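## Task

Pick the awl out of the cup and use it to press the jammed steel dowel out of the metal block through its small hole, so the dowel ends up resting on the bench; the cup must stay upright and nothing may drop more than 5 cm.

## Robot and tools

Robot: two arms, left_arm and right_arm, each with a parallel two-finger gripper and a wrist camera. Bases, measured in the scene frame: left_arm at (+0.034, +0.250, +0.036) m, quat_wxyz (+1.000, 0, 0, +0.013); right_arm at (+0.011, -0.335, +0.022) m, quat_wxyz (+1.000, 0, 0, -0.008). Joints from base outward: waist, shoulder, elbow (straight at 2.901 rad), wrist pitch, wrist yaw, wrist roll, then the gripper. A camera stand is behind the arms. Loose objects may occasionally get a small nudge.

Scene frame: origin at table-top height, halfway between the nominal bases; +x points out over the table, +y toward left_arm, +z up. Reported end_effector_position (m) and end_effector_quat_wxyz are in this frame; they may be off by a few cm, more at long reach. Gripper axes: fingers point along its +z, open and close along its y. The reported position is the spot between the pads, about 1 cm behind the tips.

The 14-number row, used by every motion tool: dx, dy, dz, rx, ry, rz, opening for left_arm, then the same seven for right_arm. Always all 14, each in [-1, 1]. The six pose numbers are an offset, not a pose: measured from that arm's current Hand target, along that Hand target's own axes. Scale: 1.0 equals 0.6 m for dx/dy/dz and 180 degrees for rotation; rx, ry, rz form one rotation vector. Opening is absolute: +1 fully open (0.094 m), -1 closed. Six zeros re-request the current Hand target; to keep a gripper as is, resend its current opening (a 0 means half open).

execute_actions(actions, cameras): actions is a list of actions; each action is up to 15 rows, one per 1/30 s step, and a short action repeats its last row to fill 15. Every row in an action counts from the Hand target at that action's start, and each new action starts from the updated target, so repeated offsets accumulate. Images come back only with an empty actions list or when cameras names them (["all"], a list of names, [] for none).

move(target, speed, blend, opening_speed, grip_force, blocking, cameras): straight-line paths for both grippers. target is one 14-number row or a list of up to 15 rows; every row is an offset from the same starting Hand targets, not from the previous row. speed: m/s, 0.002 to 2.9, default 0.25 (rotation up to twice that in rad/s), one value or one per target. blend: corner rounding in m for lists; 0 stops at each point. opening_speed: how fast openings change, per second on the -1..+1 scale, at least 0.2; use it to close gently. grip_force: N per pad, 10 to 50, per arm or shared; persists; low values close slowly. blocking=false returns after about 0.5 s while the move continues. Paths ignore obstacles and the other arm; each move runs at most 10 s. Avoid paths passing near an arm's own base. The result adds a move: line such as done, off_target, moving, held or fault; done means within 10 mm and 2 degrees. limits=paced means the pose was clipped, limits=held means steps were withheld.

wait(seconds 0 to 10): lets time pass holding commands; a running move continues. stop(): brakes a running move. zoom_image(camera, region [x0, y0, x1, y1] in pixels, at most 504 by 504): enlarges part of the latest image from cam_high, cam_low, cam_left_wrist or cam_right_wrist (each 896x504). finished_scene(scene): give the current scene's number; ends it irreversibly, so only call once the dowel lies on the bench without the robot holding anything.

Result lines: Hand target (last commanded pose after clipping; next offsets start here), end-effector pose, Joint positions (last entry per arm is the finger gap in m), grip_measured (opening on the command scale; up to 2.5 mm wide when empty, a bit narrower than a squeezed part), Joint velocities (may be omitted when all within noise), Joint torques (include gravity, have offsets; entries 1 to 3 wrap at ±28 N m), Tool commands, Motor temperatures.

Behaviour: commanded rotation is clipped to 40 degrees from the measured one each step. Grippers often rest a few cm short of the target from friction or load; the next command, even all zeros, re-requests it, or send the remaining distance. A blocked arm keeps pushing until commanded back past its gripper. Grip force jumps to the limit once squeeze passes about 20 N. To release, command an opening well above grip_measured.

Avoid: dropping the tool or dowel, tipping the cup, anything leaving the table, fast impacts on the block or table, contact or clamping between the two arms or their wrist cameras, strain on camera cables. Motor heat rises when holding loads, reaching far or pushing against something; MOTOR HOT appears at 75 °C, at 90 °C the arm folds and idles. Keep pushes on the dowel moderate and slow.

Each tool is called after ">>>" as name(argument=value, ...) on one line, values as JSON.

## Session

Scene 1 done. On to scene 2.

>>> execute_actions(actions=[])

>>> zoom_image(camera="cam_high", region=[300, 120, 700, 420])

>>> zoom_image(camera="cam_low", region=[300, 200, 700, 420])

Scene clock: 0.00 s.
left_arm: end_effector_position=(+0.3662, +0.0691, +0.4082) grip_measured=+1.000 end_effector_quat_wxyz=(+0.564, +0.096, +0.765, -0.295) | right_arm: end_effector_position=(+0.3719, -0.4426, +0.2201) grip_measured=+1.000 end_effector_quat_wxyz=(+0.536, -0.053, +0.842, -0.037)
Joint positions: left_arm=[-0.436 1.064 1.107 -0.237 0.192 -0.321 0.094] | right_arm=[-0.483 1.165 0.708 -0.03 -0.444 -0.354 0.094]
Joint velocities: within noise
Joint torques (N m): no reading
Motor temperatures (°C): left_arm=[29 30 30 27 28 29 28] | right_arm=[31 33 35 35 27 26 32]
Heat: left arm: 30 °C; right arm: 35 °C.
Hand target: left_arm +0.3625, +0.0696, +0.4246; +0.580, +0.101, +0.751, -0.300 | right_arm +0.3738, -0.4416, +0.2348; +0.551, -0.061, +0.831, -0.041
Tool commands: left_gripper/opening=+1.0 right_gripper/opening=+1.0

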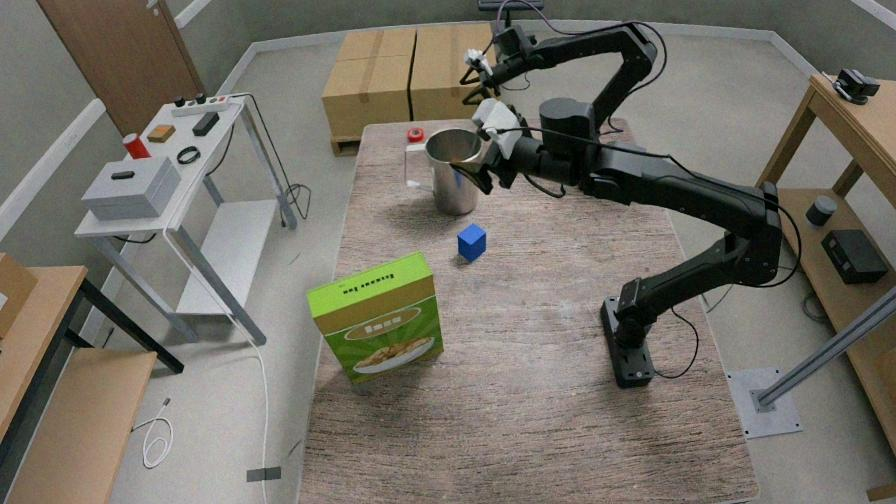

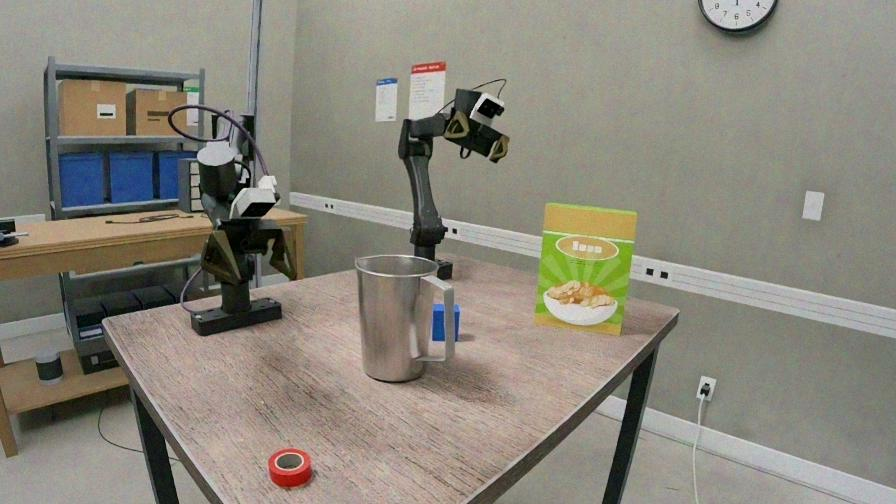

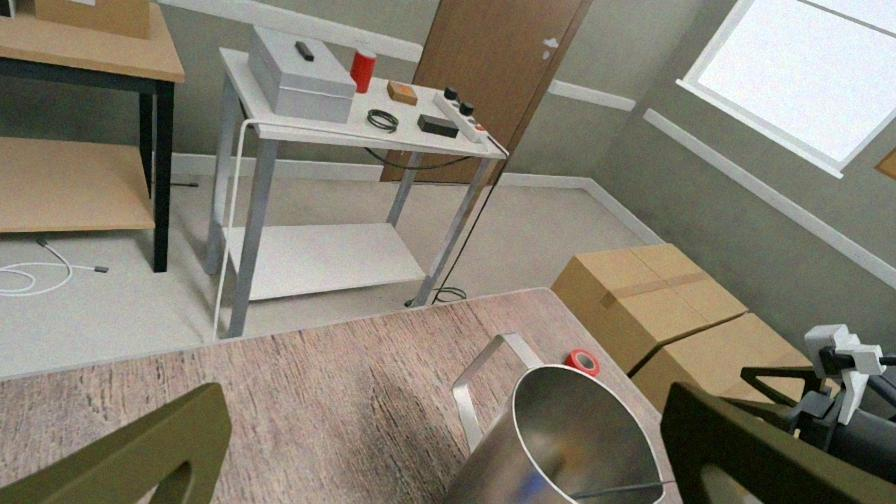

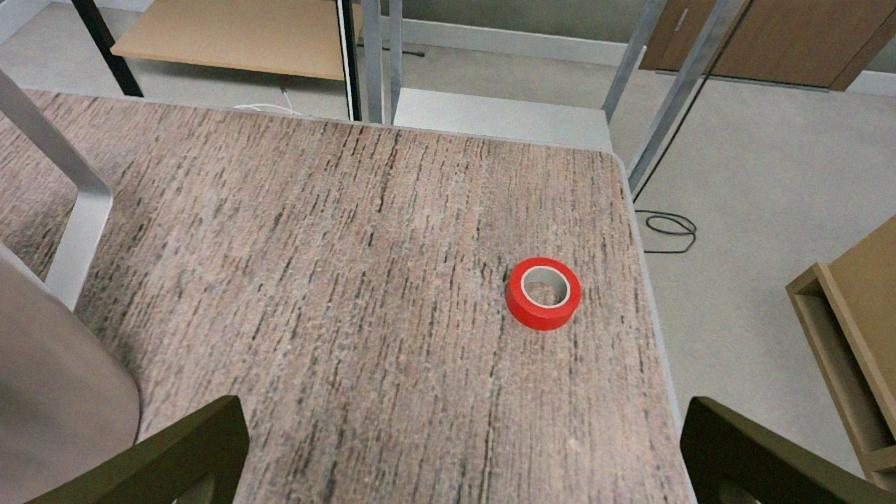

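Scaled by 1.260.

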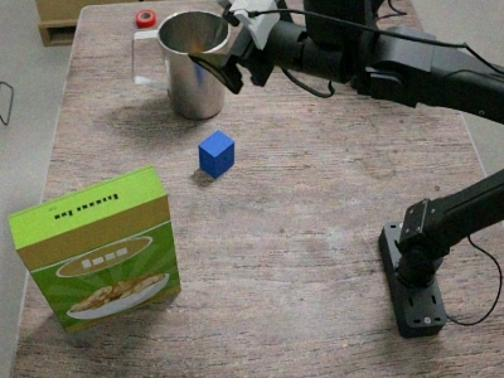

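Scaled by 1.260.

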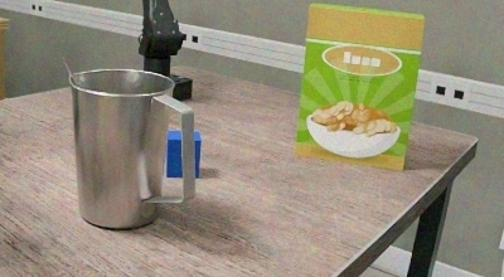

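>>> zoom_image(camera="cam_left_wrist", region=[430, 320, 710, 504])

>>> zoom_image(camera="cam_low", region=[340, 230, 480, 390])

>>> zoom_image(camera="cam_high", region=[395, 110, 515, 280])

Scaled by 1.800.

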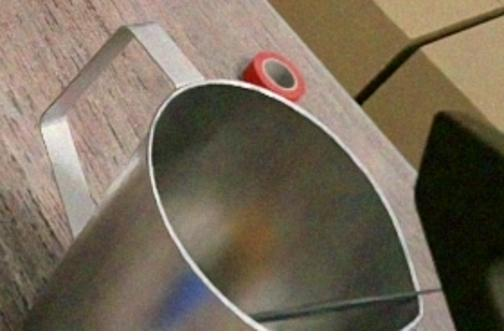

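Scaled by 3.150.

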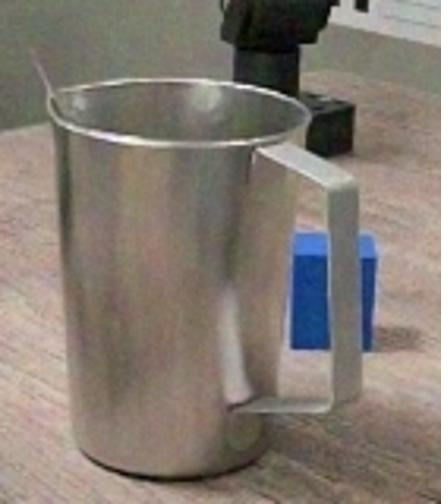

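Scaled by 2.965.

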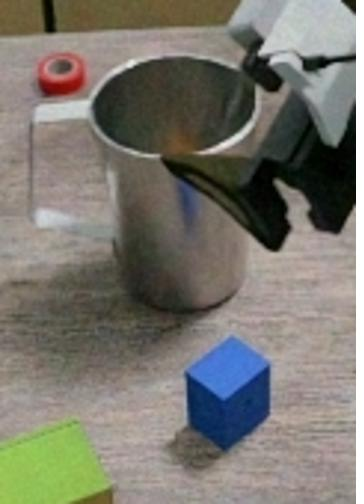

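>>> zoom_image(camera="cam_high", region=[446, 214, 498, 270])

>>> zoom_image(camera="cam_low", region=[420, 290, 480, 350])

>>> zoom_image(camera="cam_low", region=[340, 230, 400, 290])

Scaled by 9.000.

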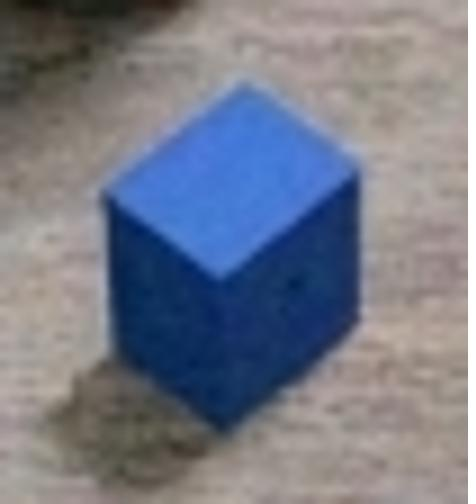

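Scaled by 8.400.

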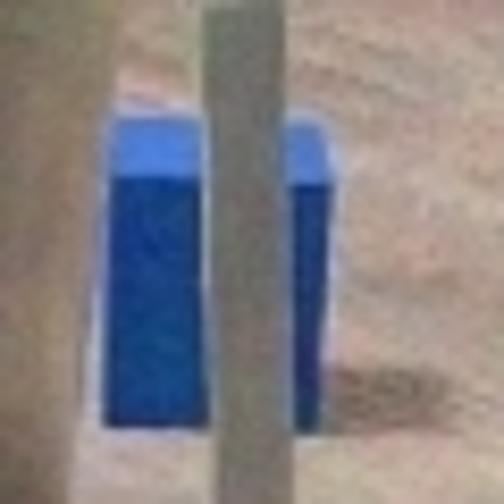

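Scaled by 8.400.

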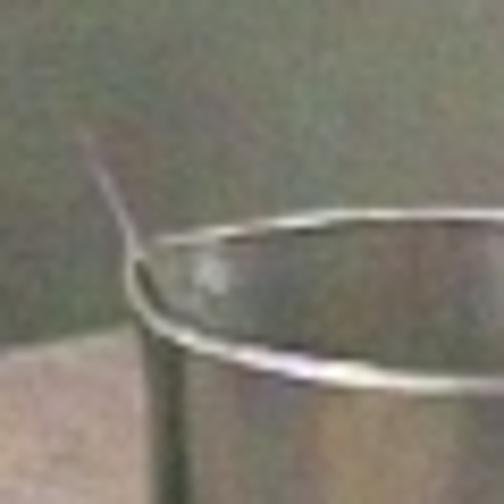

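>>> move(target=[0,0,0,0,0,0,1,-0.239,0.363,-0.1027,-0.0155,0.206,0.0452,1], speed=0.25, cameras=["cam_right_wrist","cam_left_wrist","cam_high"])

Scene clock: 51.10 s.
left_arm: end_effector_position=(+0.3662, +0.0691, +0.4082) grip_measured=+1.000 end_effector_quat_wxyz=(+0.564, +0.096, +0.765, -0.295) | right_arm: end_effector_position=(+0.3666, -0.1984, +0.3552) grip_measured=+1.000 end_effector_quat_wxyz=(+0.276, -0.008, +0.961, +0.018)
Joint positions: left_arm=[-0.436 1.064 1.107 -0.237 0.192 -0.321 0.094] | right_arm=[0.477 1.749 2.237 -1.532 0.203 0.39 0.094]
Joint torques (N m): left_arm=[-0.09 -3.32 8.17 2.22 0.03 0.03] | right_arm=[-0.23 -6.32 6.74 0.62 0.31 0.07]
Motor temperatures (°C): left_arm=[29 30 35 33 28 29 28] | right_arm=[31 33 40 37 27 26 31]
Heat: left arm: 35 °C; right arm: 40 °C.
Hand target: left_arm +0.3625, +0.0696, +0.4246; +0.580, +0.101, +0.751, -0.300 | right_arm +0.3601, -0.2050, +0.3598; +0.258, +0.000, +0.966, +0.000
Off the commanded pose: left_arm 0.017 m, 3 deg | right_arm 0.010 m, 3 deg.
joint sent to its limit (right arm) — joint 4 (wrist pitch), lower limit. The joint targets are off in position, not in orientation.
move: off_target (left_arm, right_arm)
Images, in order (width x height): cam_high 896x504, cam_left_wrist 896x504, cam_right_wrist 896x504.

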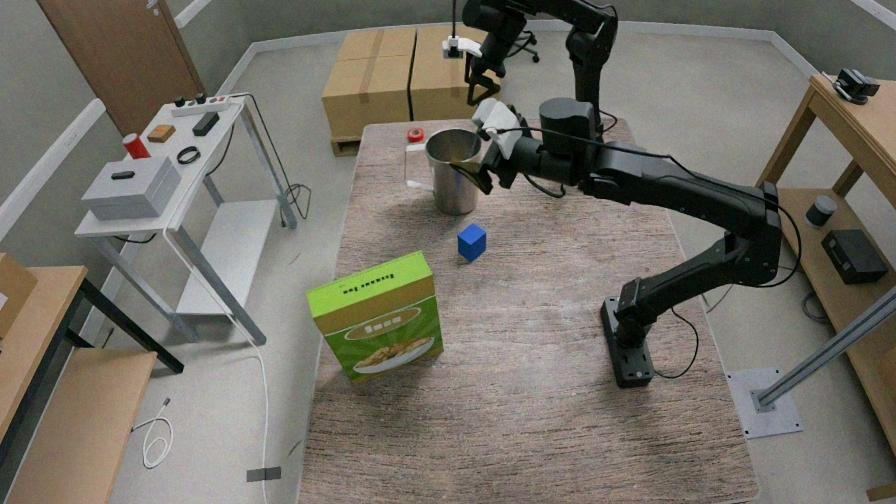

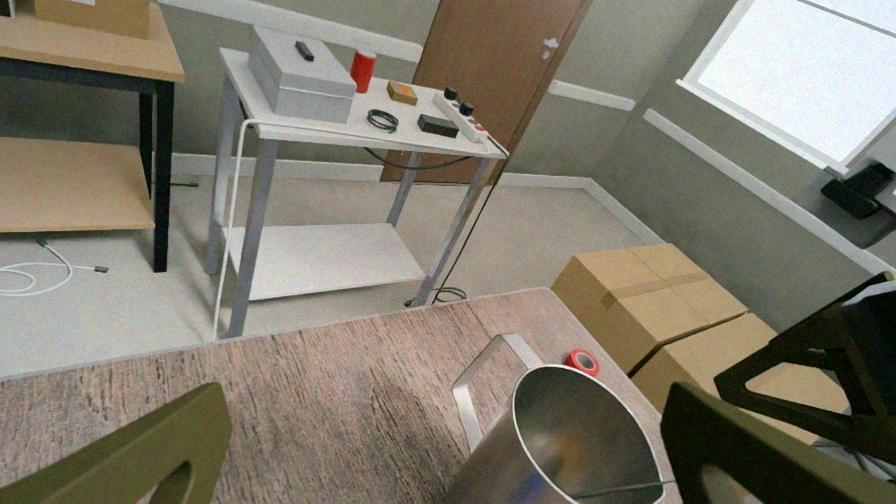

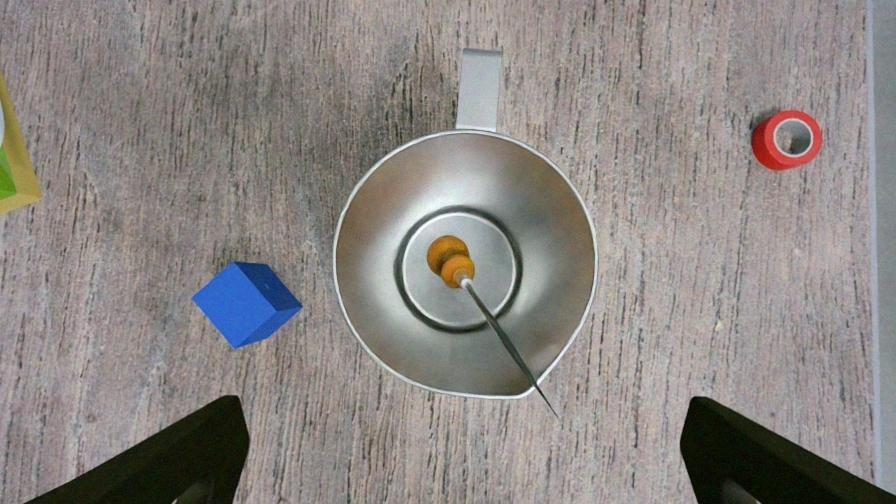

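>>> zoom_image(camera="cam_right_wrist", region=[400, 210, 590, 430])

>>> zoom_image(camera="cam_right_wrist", region=[180, 240, 320, 370])

Scaled by 2.291.

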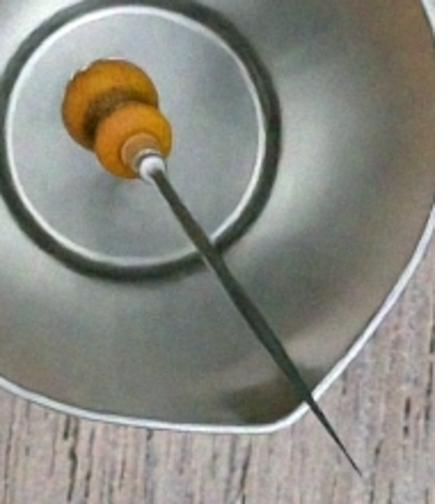

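Scaled by 3.600.

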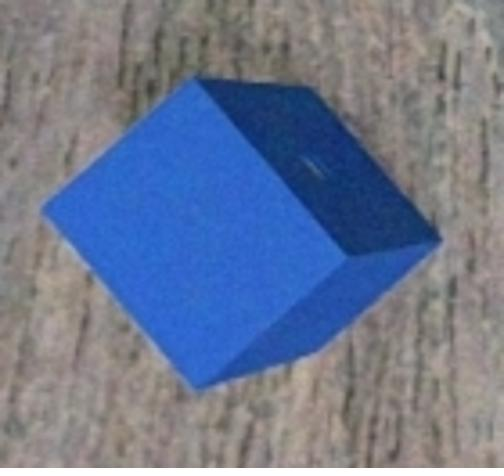

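>>> move(target=[0,0,0,0,0,0,1,0.188,-0.1057,0.0847,-0.1042,0.0038,-0.1839,0.3], speed=0.2, cameras=["cam_right_wrist","cam_low","cam_high"])

Scene clock: 233.53 s.
left_arm: end_effector_position=(+0.3662, +0.0691, +0.4082) grip_measured=+1.000 end_effector_quat_wxyz=(+0.564, +0.096, +0.765, -0.295) | right_arm: end_effector_position=(+0.2855, -0.2732, +0.2503) grip_measured=+0.302 end_effector_quat_wxyz=(+0.211, -0.307, +0.925, +0.075)
Joint positions: left_arm=[-0.436 1.064 1.107 -0.237 0.192 -0.321 0.094] | right_arm=[0.075 1.296 1.39 -1.285 -0.251 -0.534 0.061]
Joint torques (N m): left_arm=[0.02 -3.22 8.03 2.2 0.04 -0.01] | right_arm=[-0.5 -5.19 4.96 1.2 -0.28 -0.08]
Motor temperatures (°C): left_arm=[29 29 38 40 28 29 27] | right_arm=[31 34 37 33 27 26 30]
Heat: left arm: 40 °C; right arm: 37 °C.
Hand target: left_arm +0.3625, +0.0696, +0.4246; +0.580, +0.101, +0.751, -0.300 | right_arm +0.2877, -0.2684, +0.2595; +0.238, -0.315, +0.915, +0.082
Off the commanded pose: left_arm 0.017 m, 3 deg | right_arm 0.011 m, 4 deg.
move: off_target (left_arm, right_arm)
Images, in order (width x height): cam_high 896x504, cam_low 896x504, cam_right_wrist 896x504.

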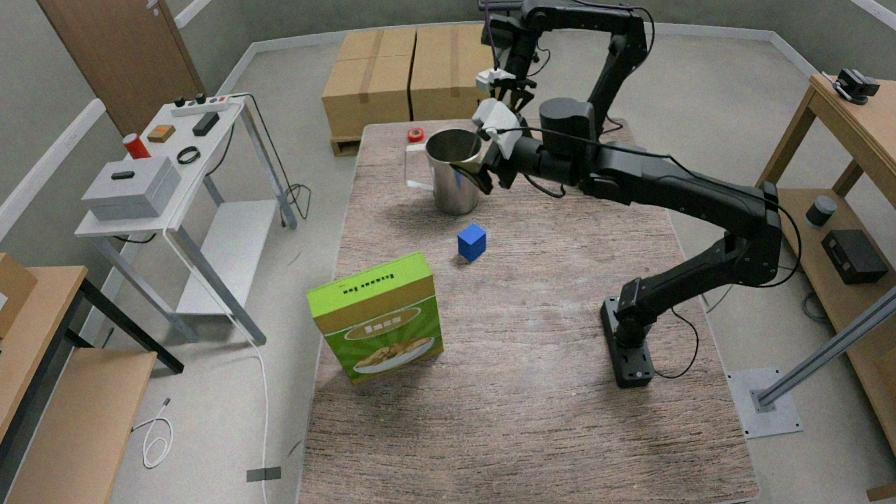

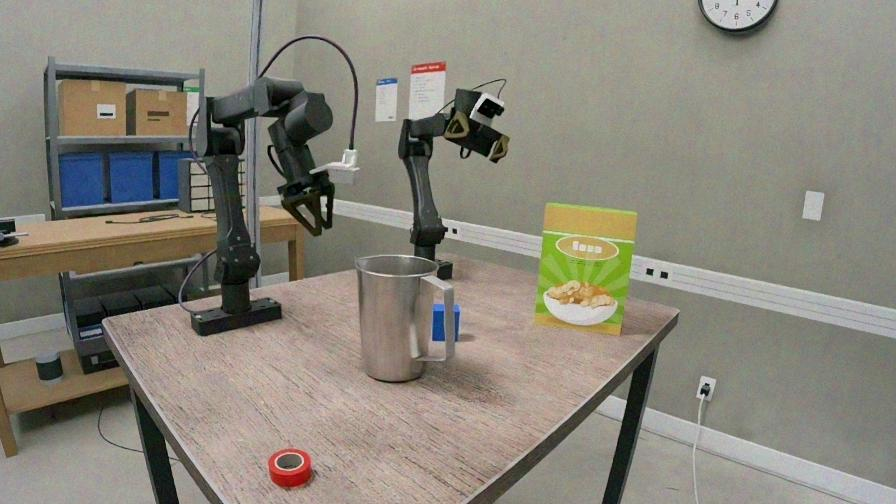

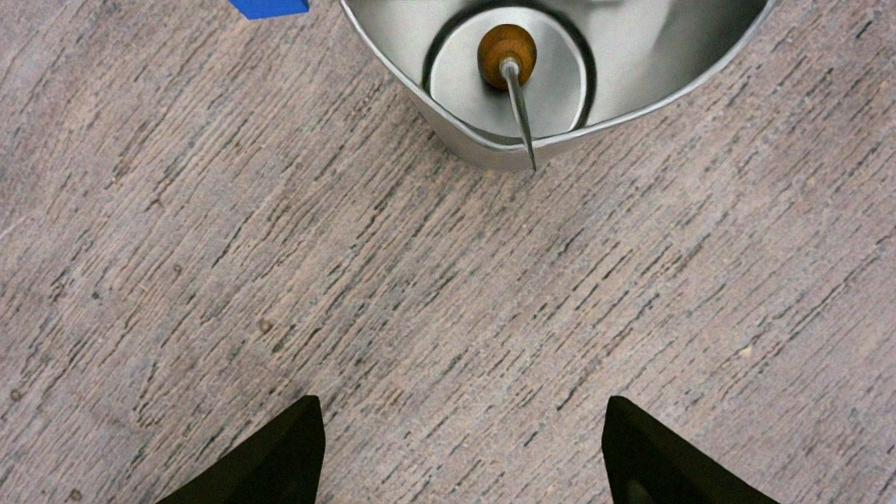

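>>> move(target=[0,0,0,0,0,0,1,-0.025,-0.039,0.05,0.0233,0,0,0], speed=0.15, cameras=["cam_right_wrist","cam_left_wrist"])

>>> zoom_image(camera="cam_low", region=[250, 130, 470, 290])

Scene clock: 262.20 s.
left_arm: end_effector_position=(+0.3662, +0.0691, +0.4082) grip_measured=+1.000 end_effector_quat_wxyz=(+0.564, +0.096, +0.765, -0.295) | right_arm: end_effector_position=(+0.3179, -0.2703, +0.2372) grip_measured=+0.002 end_effector_quat_wxyz=(+0.234, -0.306, +0.921, +0.052)
Joint positions: left_arm=[-0.436 1.064 1.107 -0.237 0.192 -0.321 0.094] | right_arm=[0.104 1.346 1.353 -1.136 -0.205 -0.508 0.047]
Joint torques (N m): left_arm=[0.02 -3.25 8.18 2.17 0.02 0.03] | right_arm=[0.53 -4.16 5.26 1.35 0 0.06]
Heat: left arm: 41 °C; right arm: 37 °C.
Hand target: left_arm +0.3625, +0.0696, +0.4246; +0.580, +0.101, +0.751, -0.300 | right_arm +0.3239, -0.2698, +0.2407; +0.250, -0.306, +0.917, +0.048
Off the commanded pose: left_arm 0.017 m, 3 deg | right_arm 0.007 m, 2 deg.
move: off_target (left_arm)
Images, in order (width x height): cam_left_wrist 896x504, cam_right_wrist 896x504.

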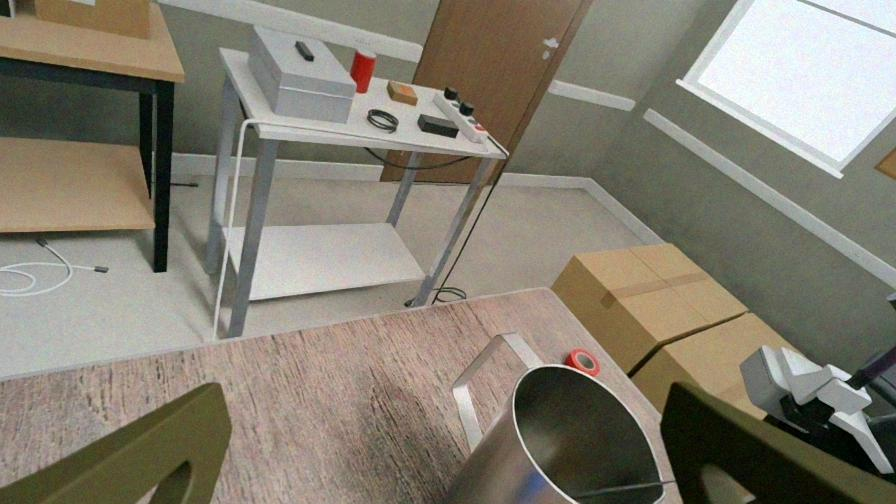

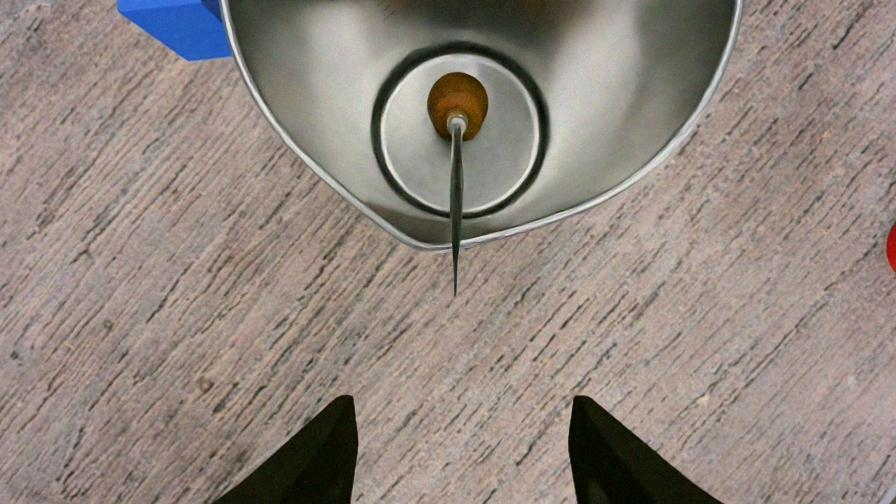

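This scene's latest camera images include none from cam_low. They are from: cam_left_wrist, cam_right_wrist. cam_low's image comes with the result of a call that names it in "cameras".

>>> move(target=[0,0,0,0,0,0,1,-0.02,-0.003,0.04,0.006,0,0,-0.3], speed=0.1, cameras=["cam_right_wrist","cam_low","cam_high"])

>>> zoom_image(camera="cam_low", region=[280, 150, 440, 290])

>>> zoom_image(camera="cam_high", region=[410, 60, 550, 220])

Scene clock: 283.33 s.
left_arm: end_effector_position=(+0.3662, +0.0691, +0.4082) grip_measured=+1.000 end_effector_quat_wxyz=(+0.564, +0.096, +0.765, -0.295) | right_arm: end_effector_position=(+0.3372, -0.2596, +0.2229) grip_measured=-0.298 end_effector_quat_wxyz=(+0.238, -0.307, +0.920, +0.042)
Joint positions: left_arm=[-0.436 1.064 1.107 -0.237 0.192 -0.321 0.094] | right_arm=[0.152 1.398 1.334 -1.046 -0.167 -0.469 0.033]
Joint torques (N m): left_arm=[0.01 -3.29 7.84 2.17 0.02 0] | right_arm=[0.4 -4.6 5.27 1.38 0.02 0.06]
Heat: left arm: 41 °C; right arm: 38 °C.
Hand target: left_arm +0.3625, +0.0696, +0.4246; +0.580, +0.101, +0.751, -0.300 | right_arm +0.3435, -0.2590, +0.2257; +0.252, -0.304, +0.918, +0.040
Off the commanded pose: left_arm 0.017 m, 3 deg | right_arm 0.007 m, 2 deg.
move: off_target (left_arm)
Images, in order (width x height): cam_high 896x504, cam_low 896x504, cam_right_wrist 896x504.

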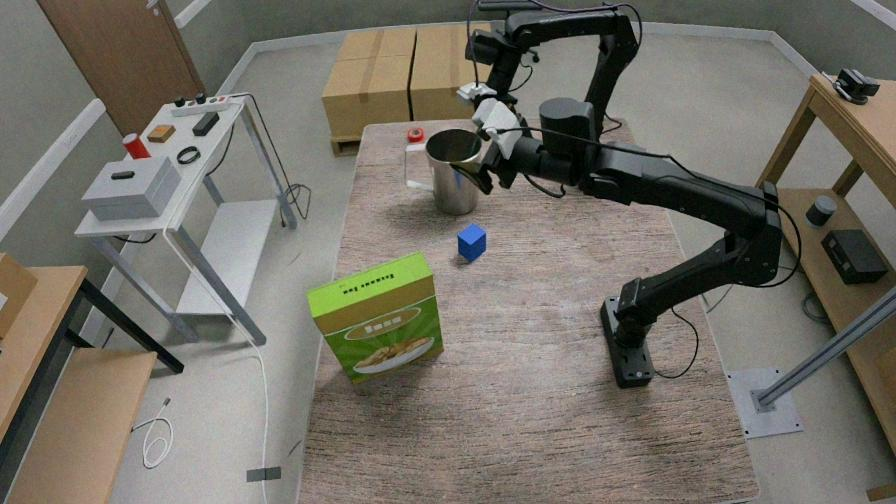

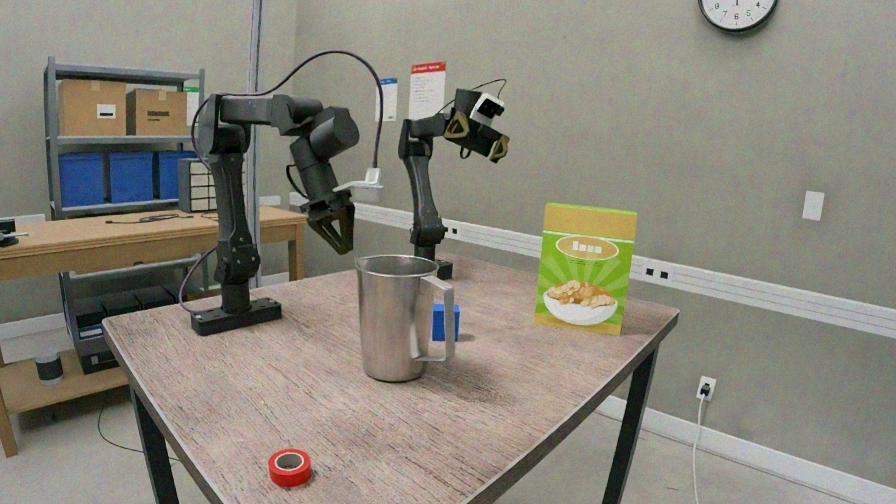

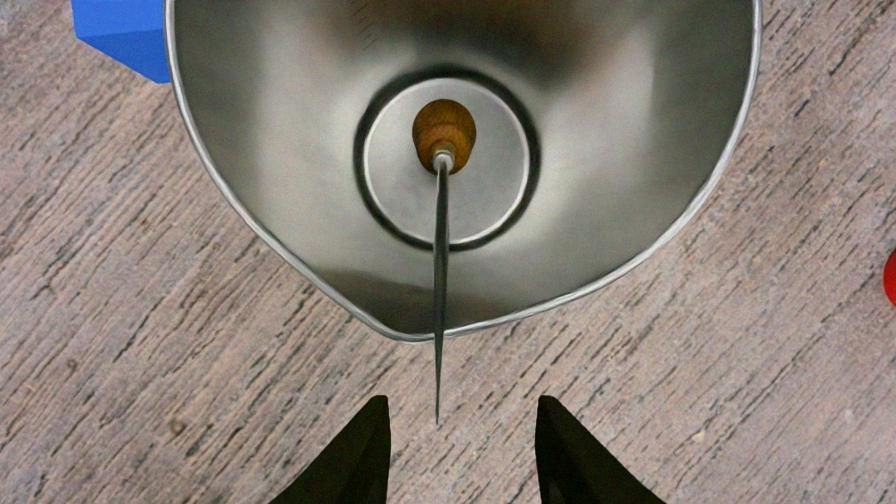

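Scaled by 3.150.

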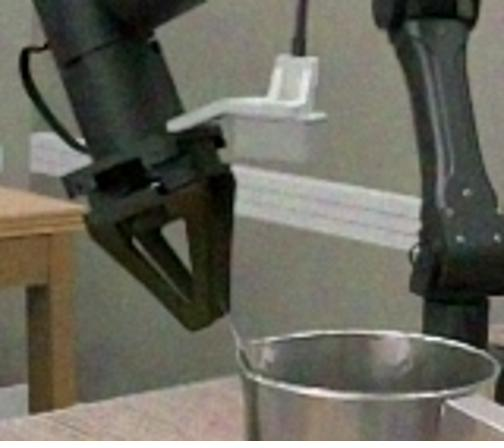

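Scaled by 3.150.

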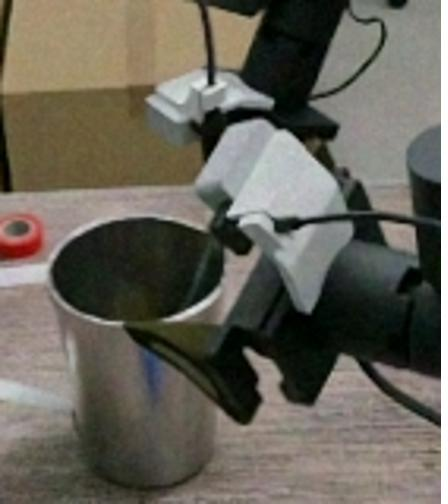

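>>> move(target=[0,0,0,0,0,0,1,-0.0133,0.003,0.0233,0.003,0,0,-0.5], speed=0.08, cameras=["cam_right_wrist","cam_low"])

>>> zoom_image(camera="cam_low", region=[320, 210, 400, 280])

>>> zoom_image(camera="cam_right_wrist", region=[340, 280, 540, 504])

Scene clock: 297.10 s.
left_arm: end_effector_position=(+0.3662, +0.0691, +0.4082) grip_measured=+1.000 end_effector_quat_wxyz=(+0.564, +0.096, +0.765, -0.295) | right_arm: end_effector_position=(+0.3474, -0.2506, +0.2143) grip_measured=-0.498 end_effector_quat_wxyz=(+0.239, -0.308, +0.920, +0.038)
Joint positions: left_arm=[-0.436 1.064 1.107 -0.237 0.192 -0.321 0.094] | right_arm=[0.186 1.431 1.326 -0.997 -0.144 -0.443 0.024]
Joint torques (N m): left_arm=[0.06 -3.3 8.13 2.19 0 0.03] | right_arm=[0.42 -4.89 5.34 1.4 0.05 0.06]
Heat: left arm: 42 °C; right arm: 37 °C.
Hand target: left_arm +0.3625, +0.0696, +0.4246; +0.580, +0.101, +0.751, -0.300 | right_arm +0.3541, -0.2500, +0.2173; +0.254, -0.303, +0.918, +0.035
Off the commanded pose: left_arm 0.017 m, 3 deg | right_arm 0.007 m, 2 deg.
move: off_target (left_arm)
Images, in order (width x height): cam_low 896x504, cam_right_wrist 896x504.

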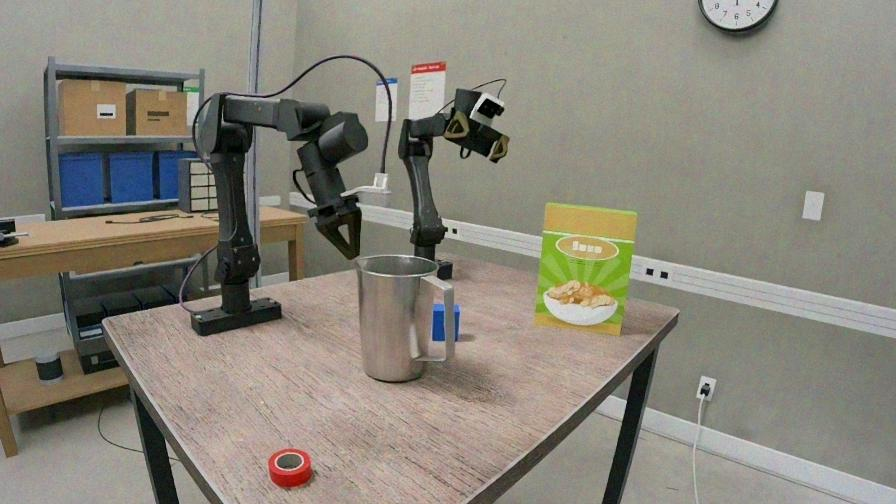

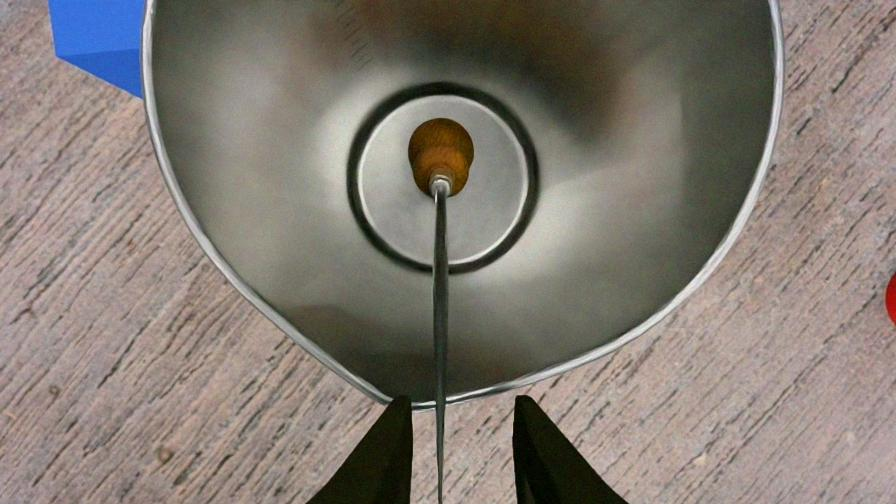

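Scaled by 6.300.

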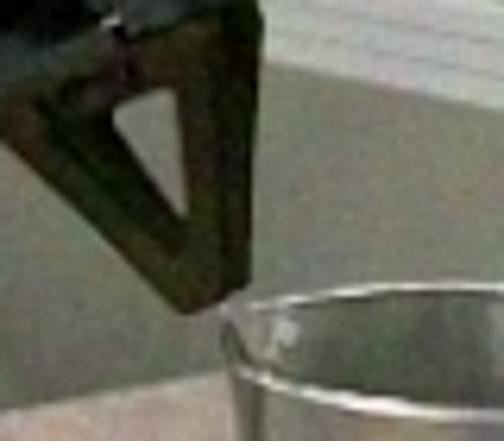

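Scaled by 2.250.

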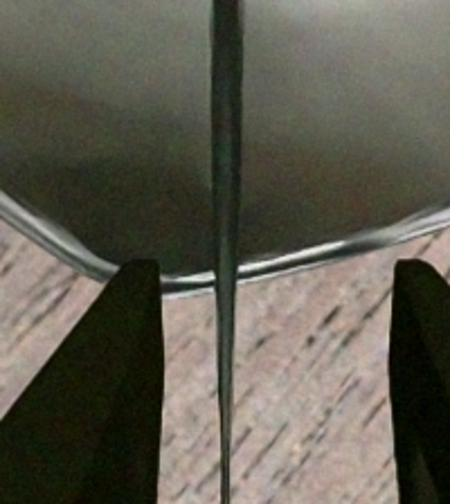

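>>> move(target=[[0,0,0,0,0,0,1,0,0.0085,0,0,0,0,-0.5],[0,0,0,0,0,0,1,0,0.0085,0,0,0,0,-1]], speed=0.05, opening_speed=0.4, cameras=["cam_right_wrist","cam_low"])

>>> zoom_image(camera="cam_low", region=[320, 210, 400, 280])

>>> zoom_image(camera="cam_right_wrist", region=[340, 280, 540, 504])

Scene clock: 309.33 s.
left_arm: end_effector_position=(+0.3662, +0.0691, +0.4082) grip_measured=+1.000 end_effector_quat_wxyz=(+0.564, +0.096, +0.765, -0.295) | right_arm: end_effector_position=(+0.3459, -0.2466, +0.2118) grip_measured=-0.961 end_effector_quat_wxyz=(+0.236, -0.307, +0.921, +0.037)
Joint positions: left_arm=[-0.436 1.064 1.107 -0.237 0.192 -0.321 0.094] | right_arm=[0.203 1.431 1.318 -0.992 -0.135 -0.427 0.002]
Joint torques (N m): left_arm=[-0.1 -3.43 8.02 2.18 0.05 0] | right_arm=[0.5 -5.48 5.26 1.38 0.04 0.06]
Heat: left arm: 42 °C; right arm: 37 °C.
Hand target: left_arm +0.3625, +0.0696, +0.4246; +0.580, +0.101, +0.751, -0.300 | right_arm +0.3512, -0.2459, +0.2169; +0.254, -0.303, +0.918, +0.035
Off the commanded pose: left_arm 0.017 m, 3 deg | right_arm 0.007 m, 2 deg.
move: off_target (left_arm)
Images, in order (width x height): cam_low 896x504, cam_right_wrist 896x504.

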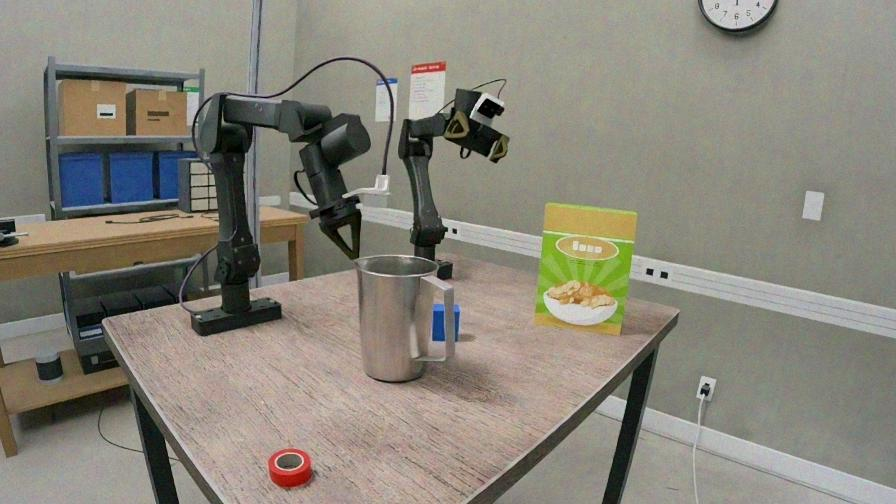

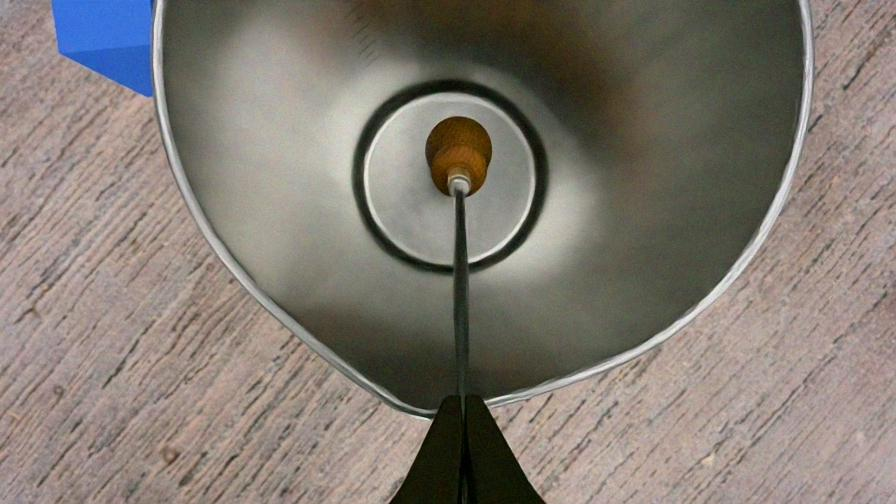

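Scaled by 6.300.

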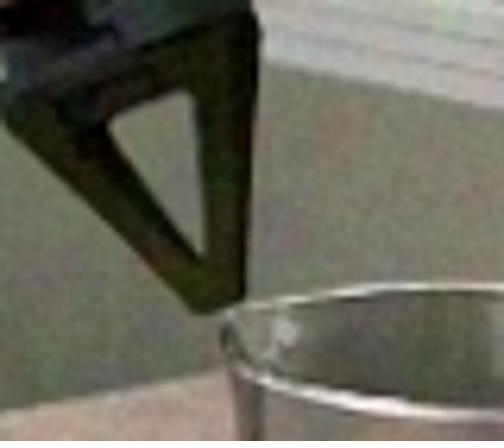

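Scaled by 2.250.

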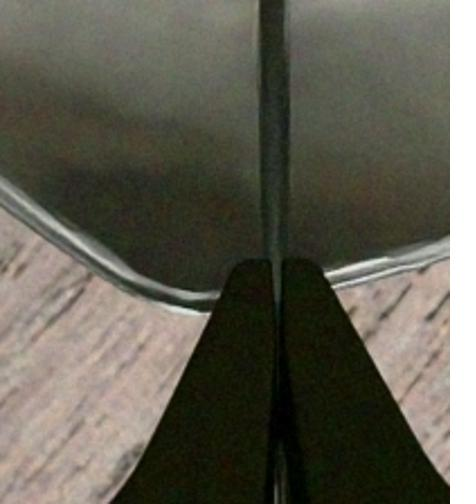

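>>> move(target=[0,0,0,0,0,0,1,-0.0406,-0.0075,-0.0724,0,0,0,-1], speed=0.06, cameras=["cam_right_wrist","cam_low"])

>>> zoom_image(camera="cam_low", region=[300, 180, 440, 290])

Scene clock: 319.87 s.
left_arm: end_effector_position=(+0.3662, +0.0691, +0.4082) grip_measured=+1.000 end_effector_quat_wxyz=(+0.564, +0.096, +0.765, -0.295) | right_arm: end_effector_position=(+0.3511, -0.2459, +0.2550) grip_measured=-0.961 end_effector_quat_wxyz=(+0.247, -0.307, +0.918, +0.035)
Joint positions: left_arm=[-0.436 1.064 1.107 -0.237 0.192 -0.321 0.094] | right_arm=[0.203 1.465 1.513 -1.132 -0.133 -0.427 0.002]
Joint torques (N m): left_arm=[-0.06 -3.37 8.01 2.18 -0.01 0.02] | right_arm=[0.47 -5.03 8.8 0.79 0.03 0.07]
Heat: left arm: 42 °C; right arm: 38 °C.
Hand target: left_arm +0.3625, +0.0696, +0.4246; +0.580, +0.101, +0.751, -0.300 | right_arm +0.3512, -0.2459, +0.2669; +0.254, -0.303, +0.918, +0.035
Off the commanded pose: left_arm 0.017 m, 3 deg | right_arm 0.012 m, 1 deg.
move: off_target (left_arm, right_arm)
Images, in order (width x height): cam_low 896x504, cam_right_wrist 896x504.

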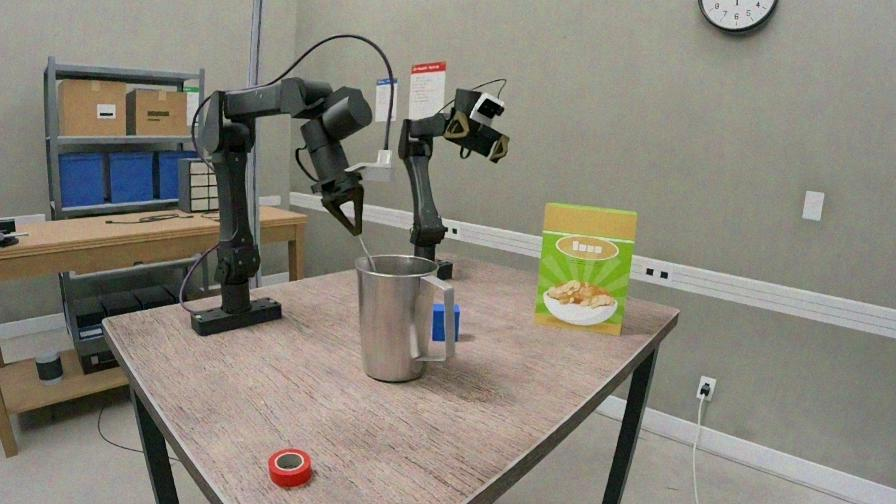

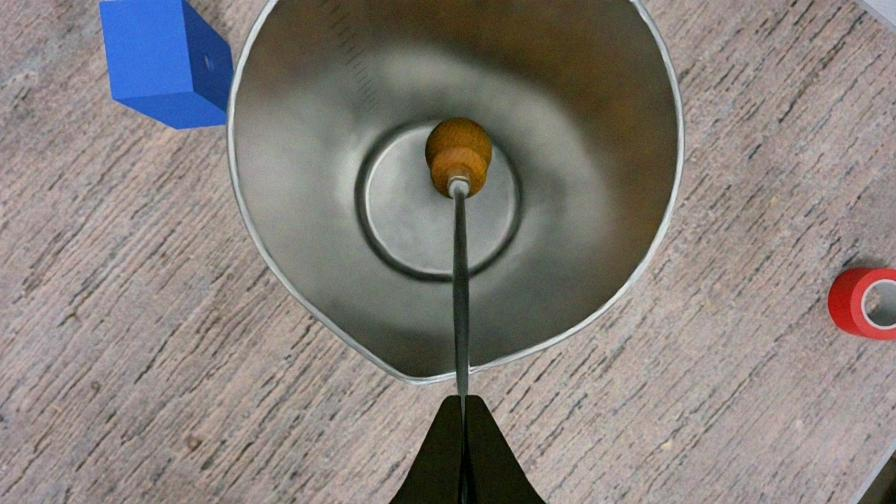

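Scaled by 3.600.

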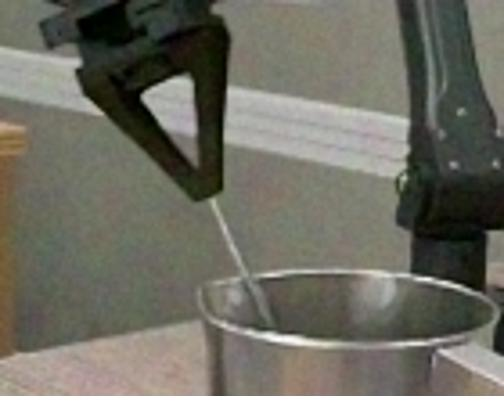

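>>> move(target=[0.034,-0.0312,-0.2037,0.1445,-0.1677,0.6025,1,-0.1626,-0.0299,-0.2897,0,0,0,-1], speed=0.3, cameras=["all"])

Scene clock: 382.63 s.
left_arm: end_effector_position=(+0.2507, +0.1205, +0.4197) grip_measured=+1.000 end_effector_quat_wxyz=(+0.698, +0.690, +0.136, +0.134) | right_arm: end_effector_position=(+0.3595, -0.2446, +0.4668) grip_measured=-0.961 end_effector_quat_wxyz=(+0.428, -0.282, +0.859, +0.017)
Joint positions: left_arm=[0.214 0.819 0.84 0.052 1.425 1.494 0.094] | right_arm=[0.203 1.678 2.518 -1.532 -0.132 -0.387 0.002]
Joint torques (N m): left_arm=[0.54 0.08 9.4 1.16 0 0.05] | right_arm=[-0.21 -4.31 5.59 1.05 -0.09 0.08]
Heat: left arm: 43 °C; right arm: 39 °C.
Hand target: left_arm +0.2479, +0.1199, +0.4299; +0.694, +0.694, +0.135, +0.135 | right_arm +0.3513, -0.2461, +0.4670; +0.254, -0.303, +0.918, +0.035
Off the commanded pose: left_arm 0.011 m, 1 deg | right_arm 0.008 m, 21 deg.
joint sent to its limit (right arm) — joint 4 (wrist pitch), lower limit. The joint targets are off in position and orientation.
move: off_target (left_arm, right_arm)

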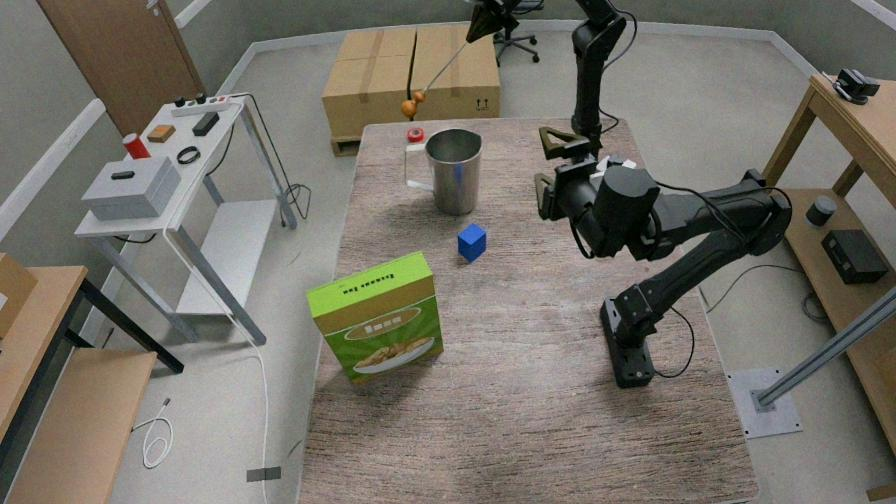

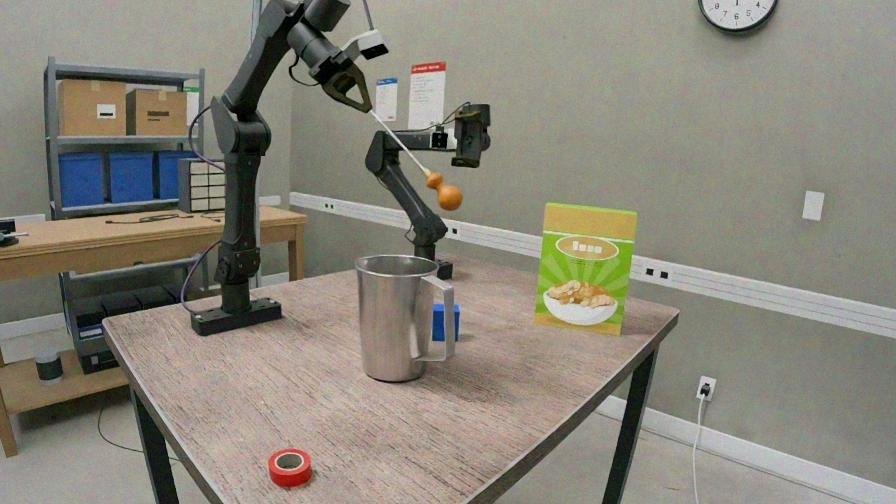

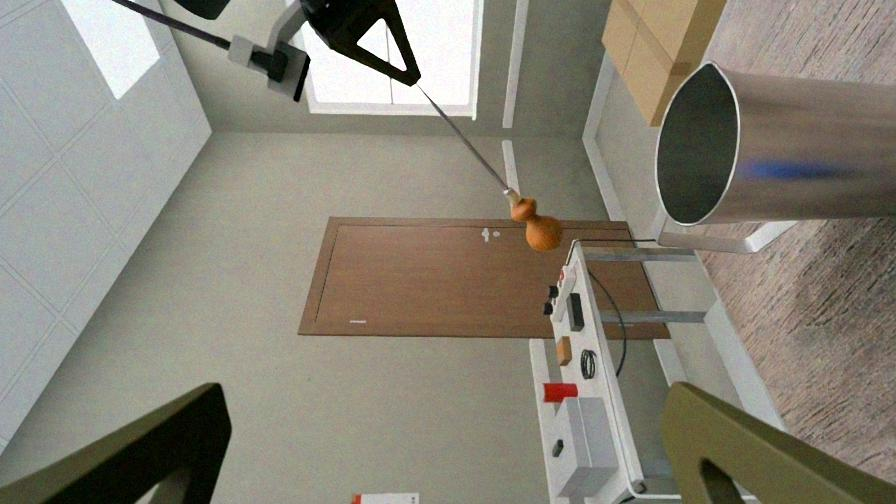

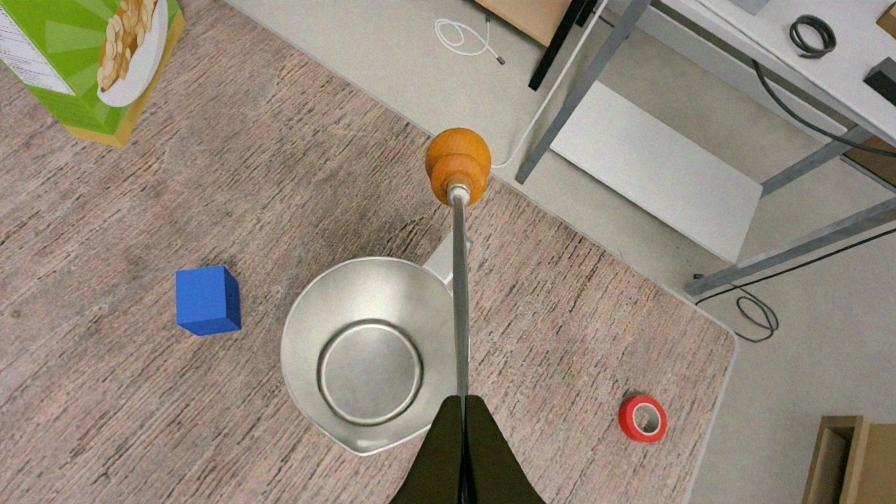

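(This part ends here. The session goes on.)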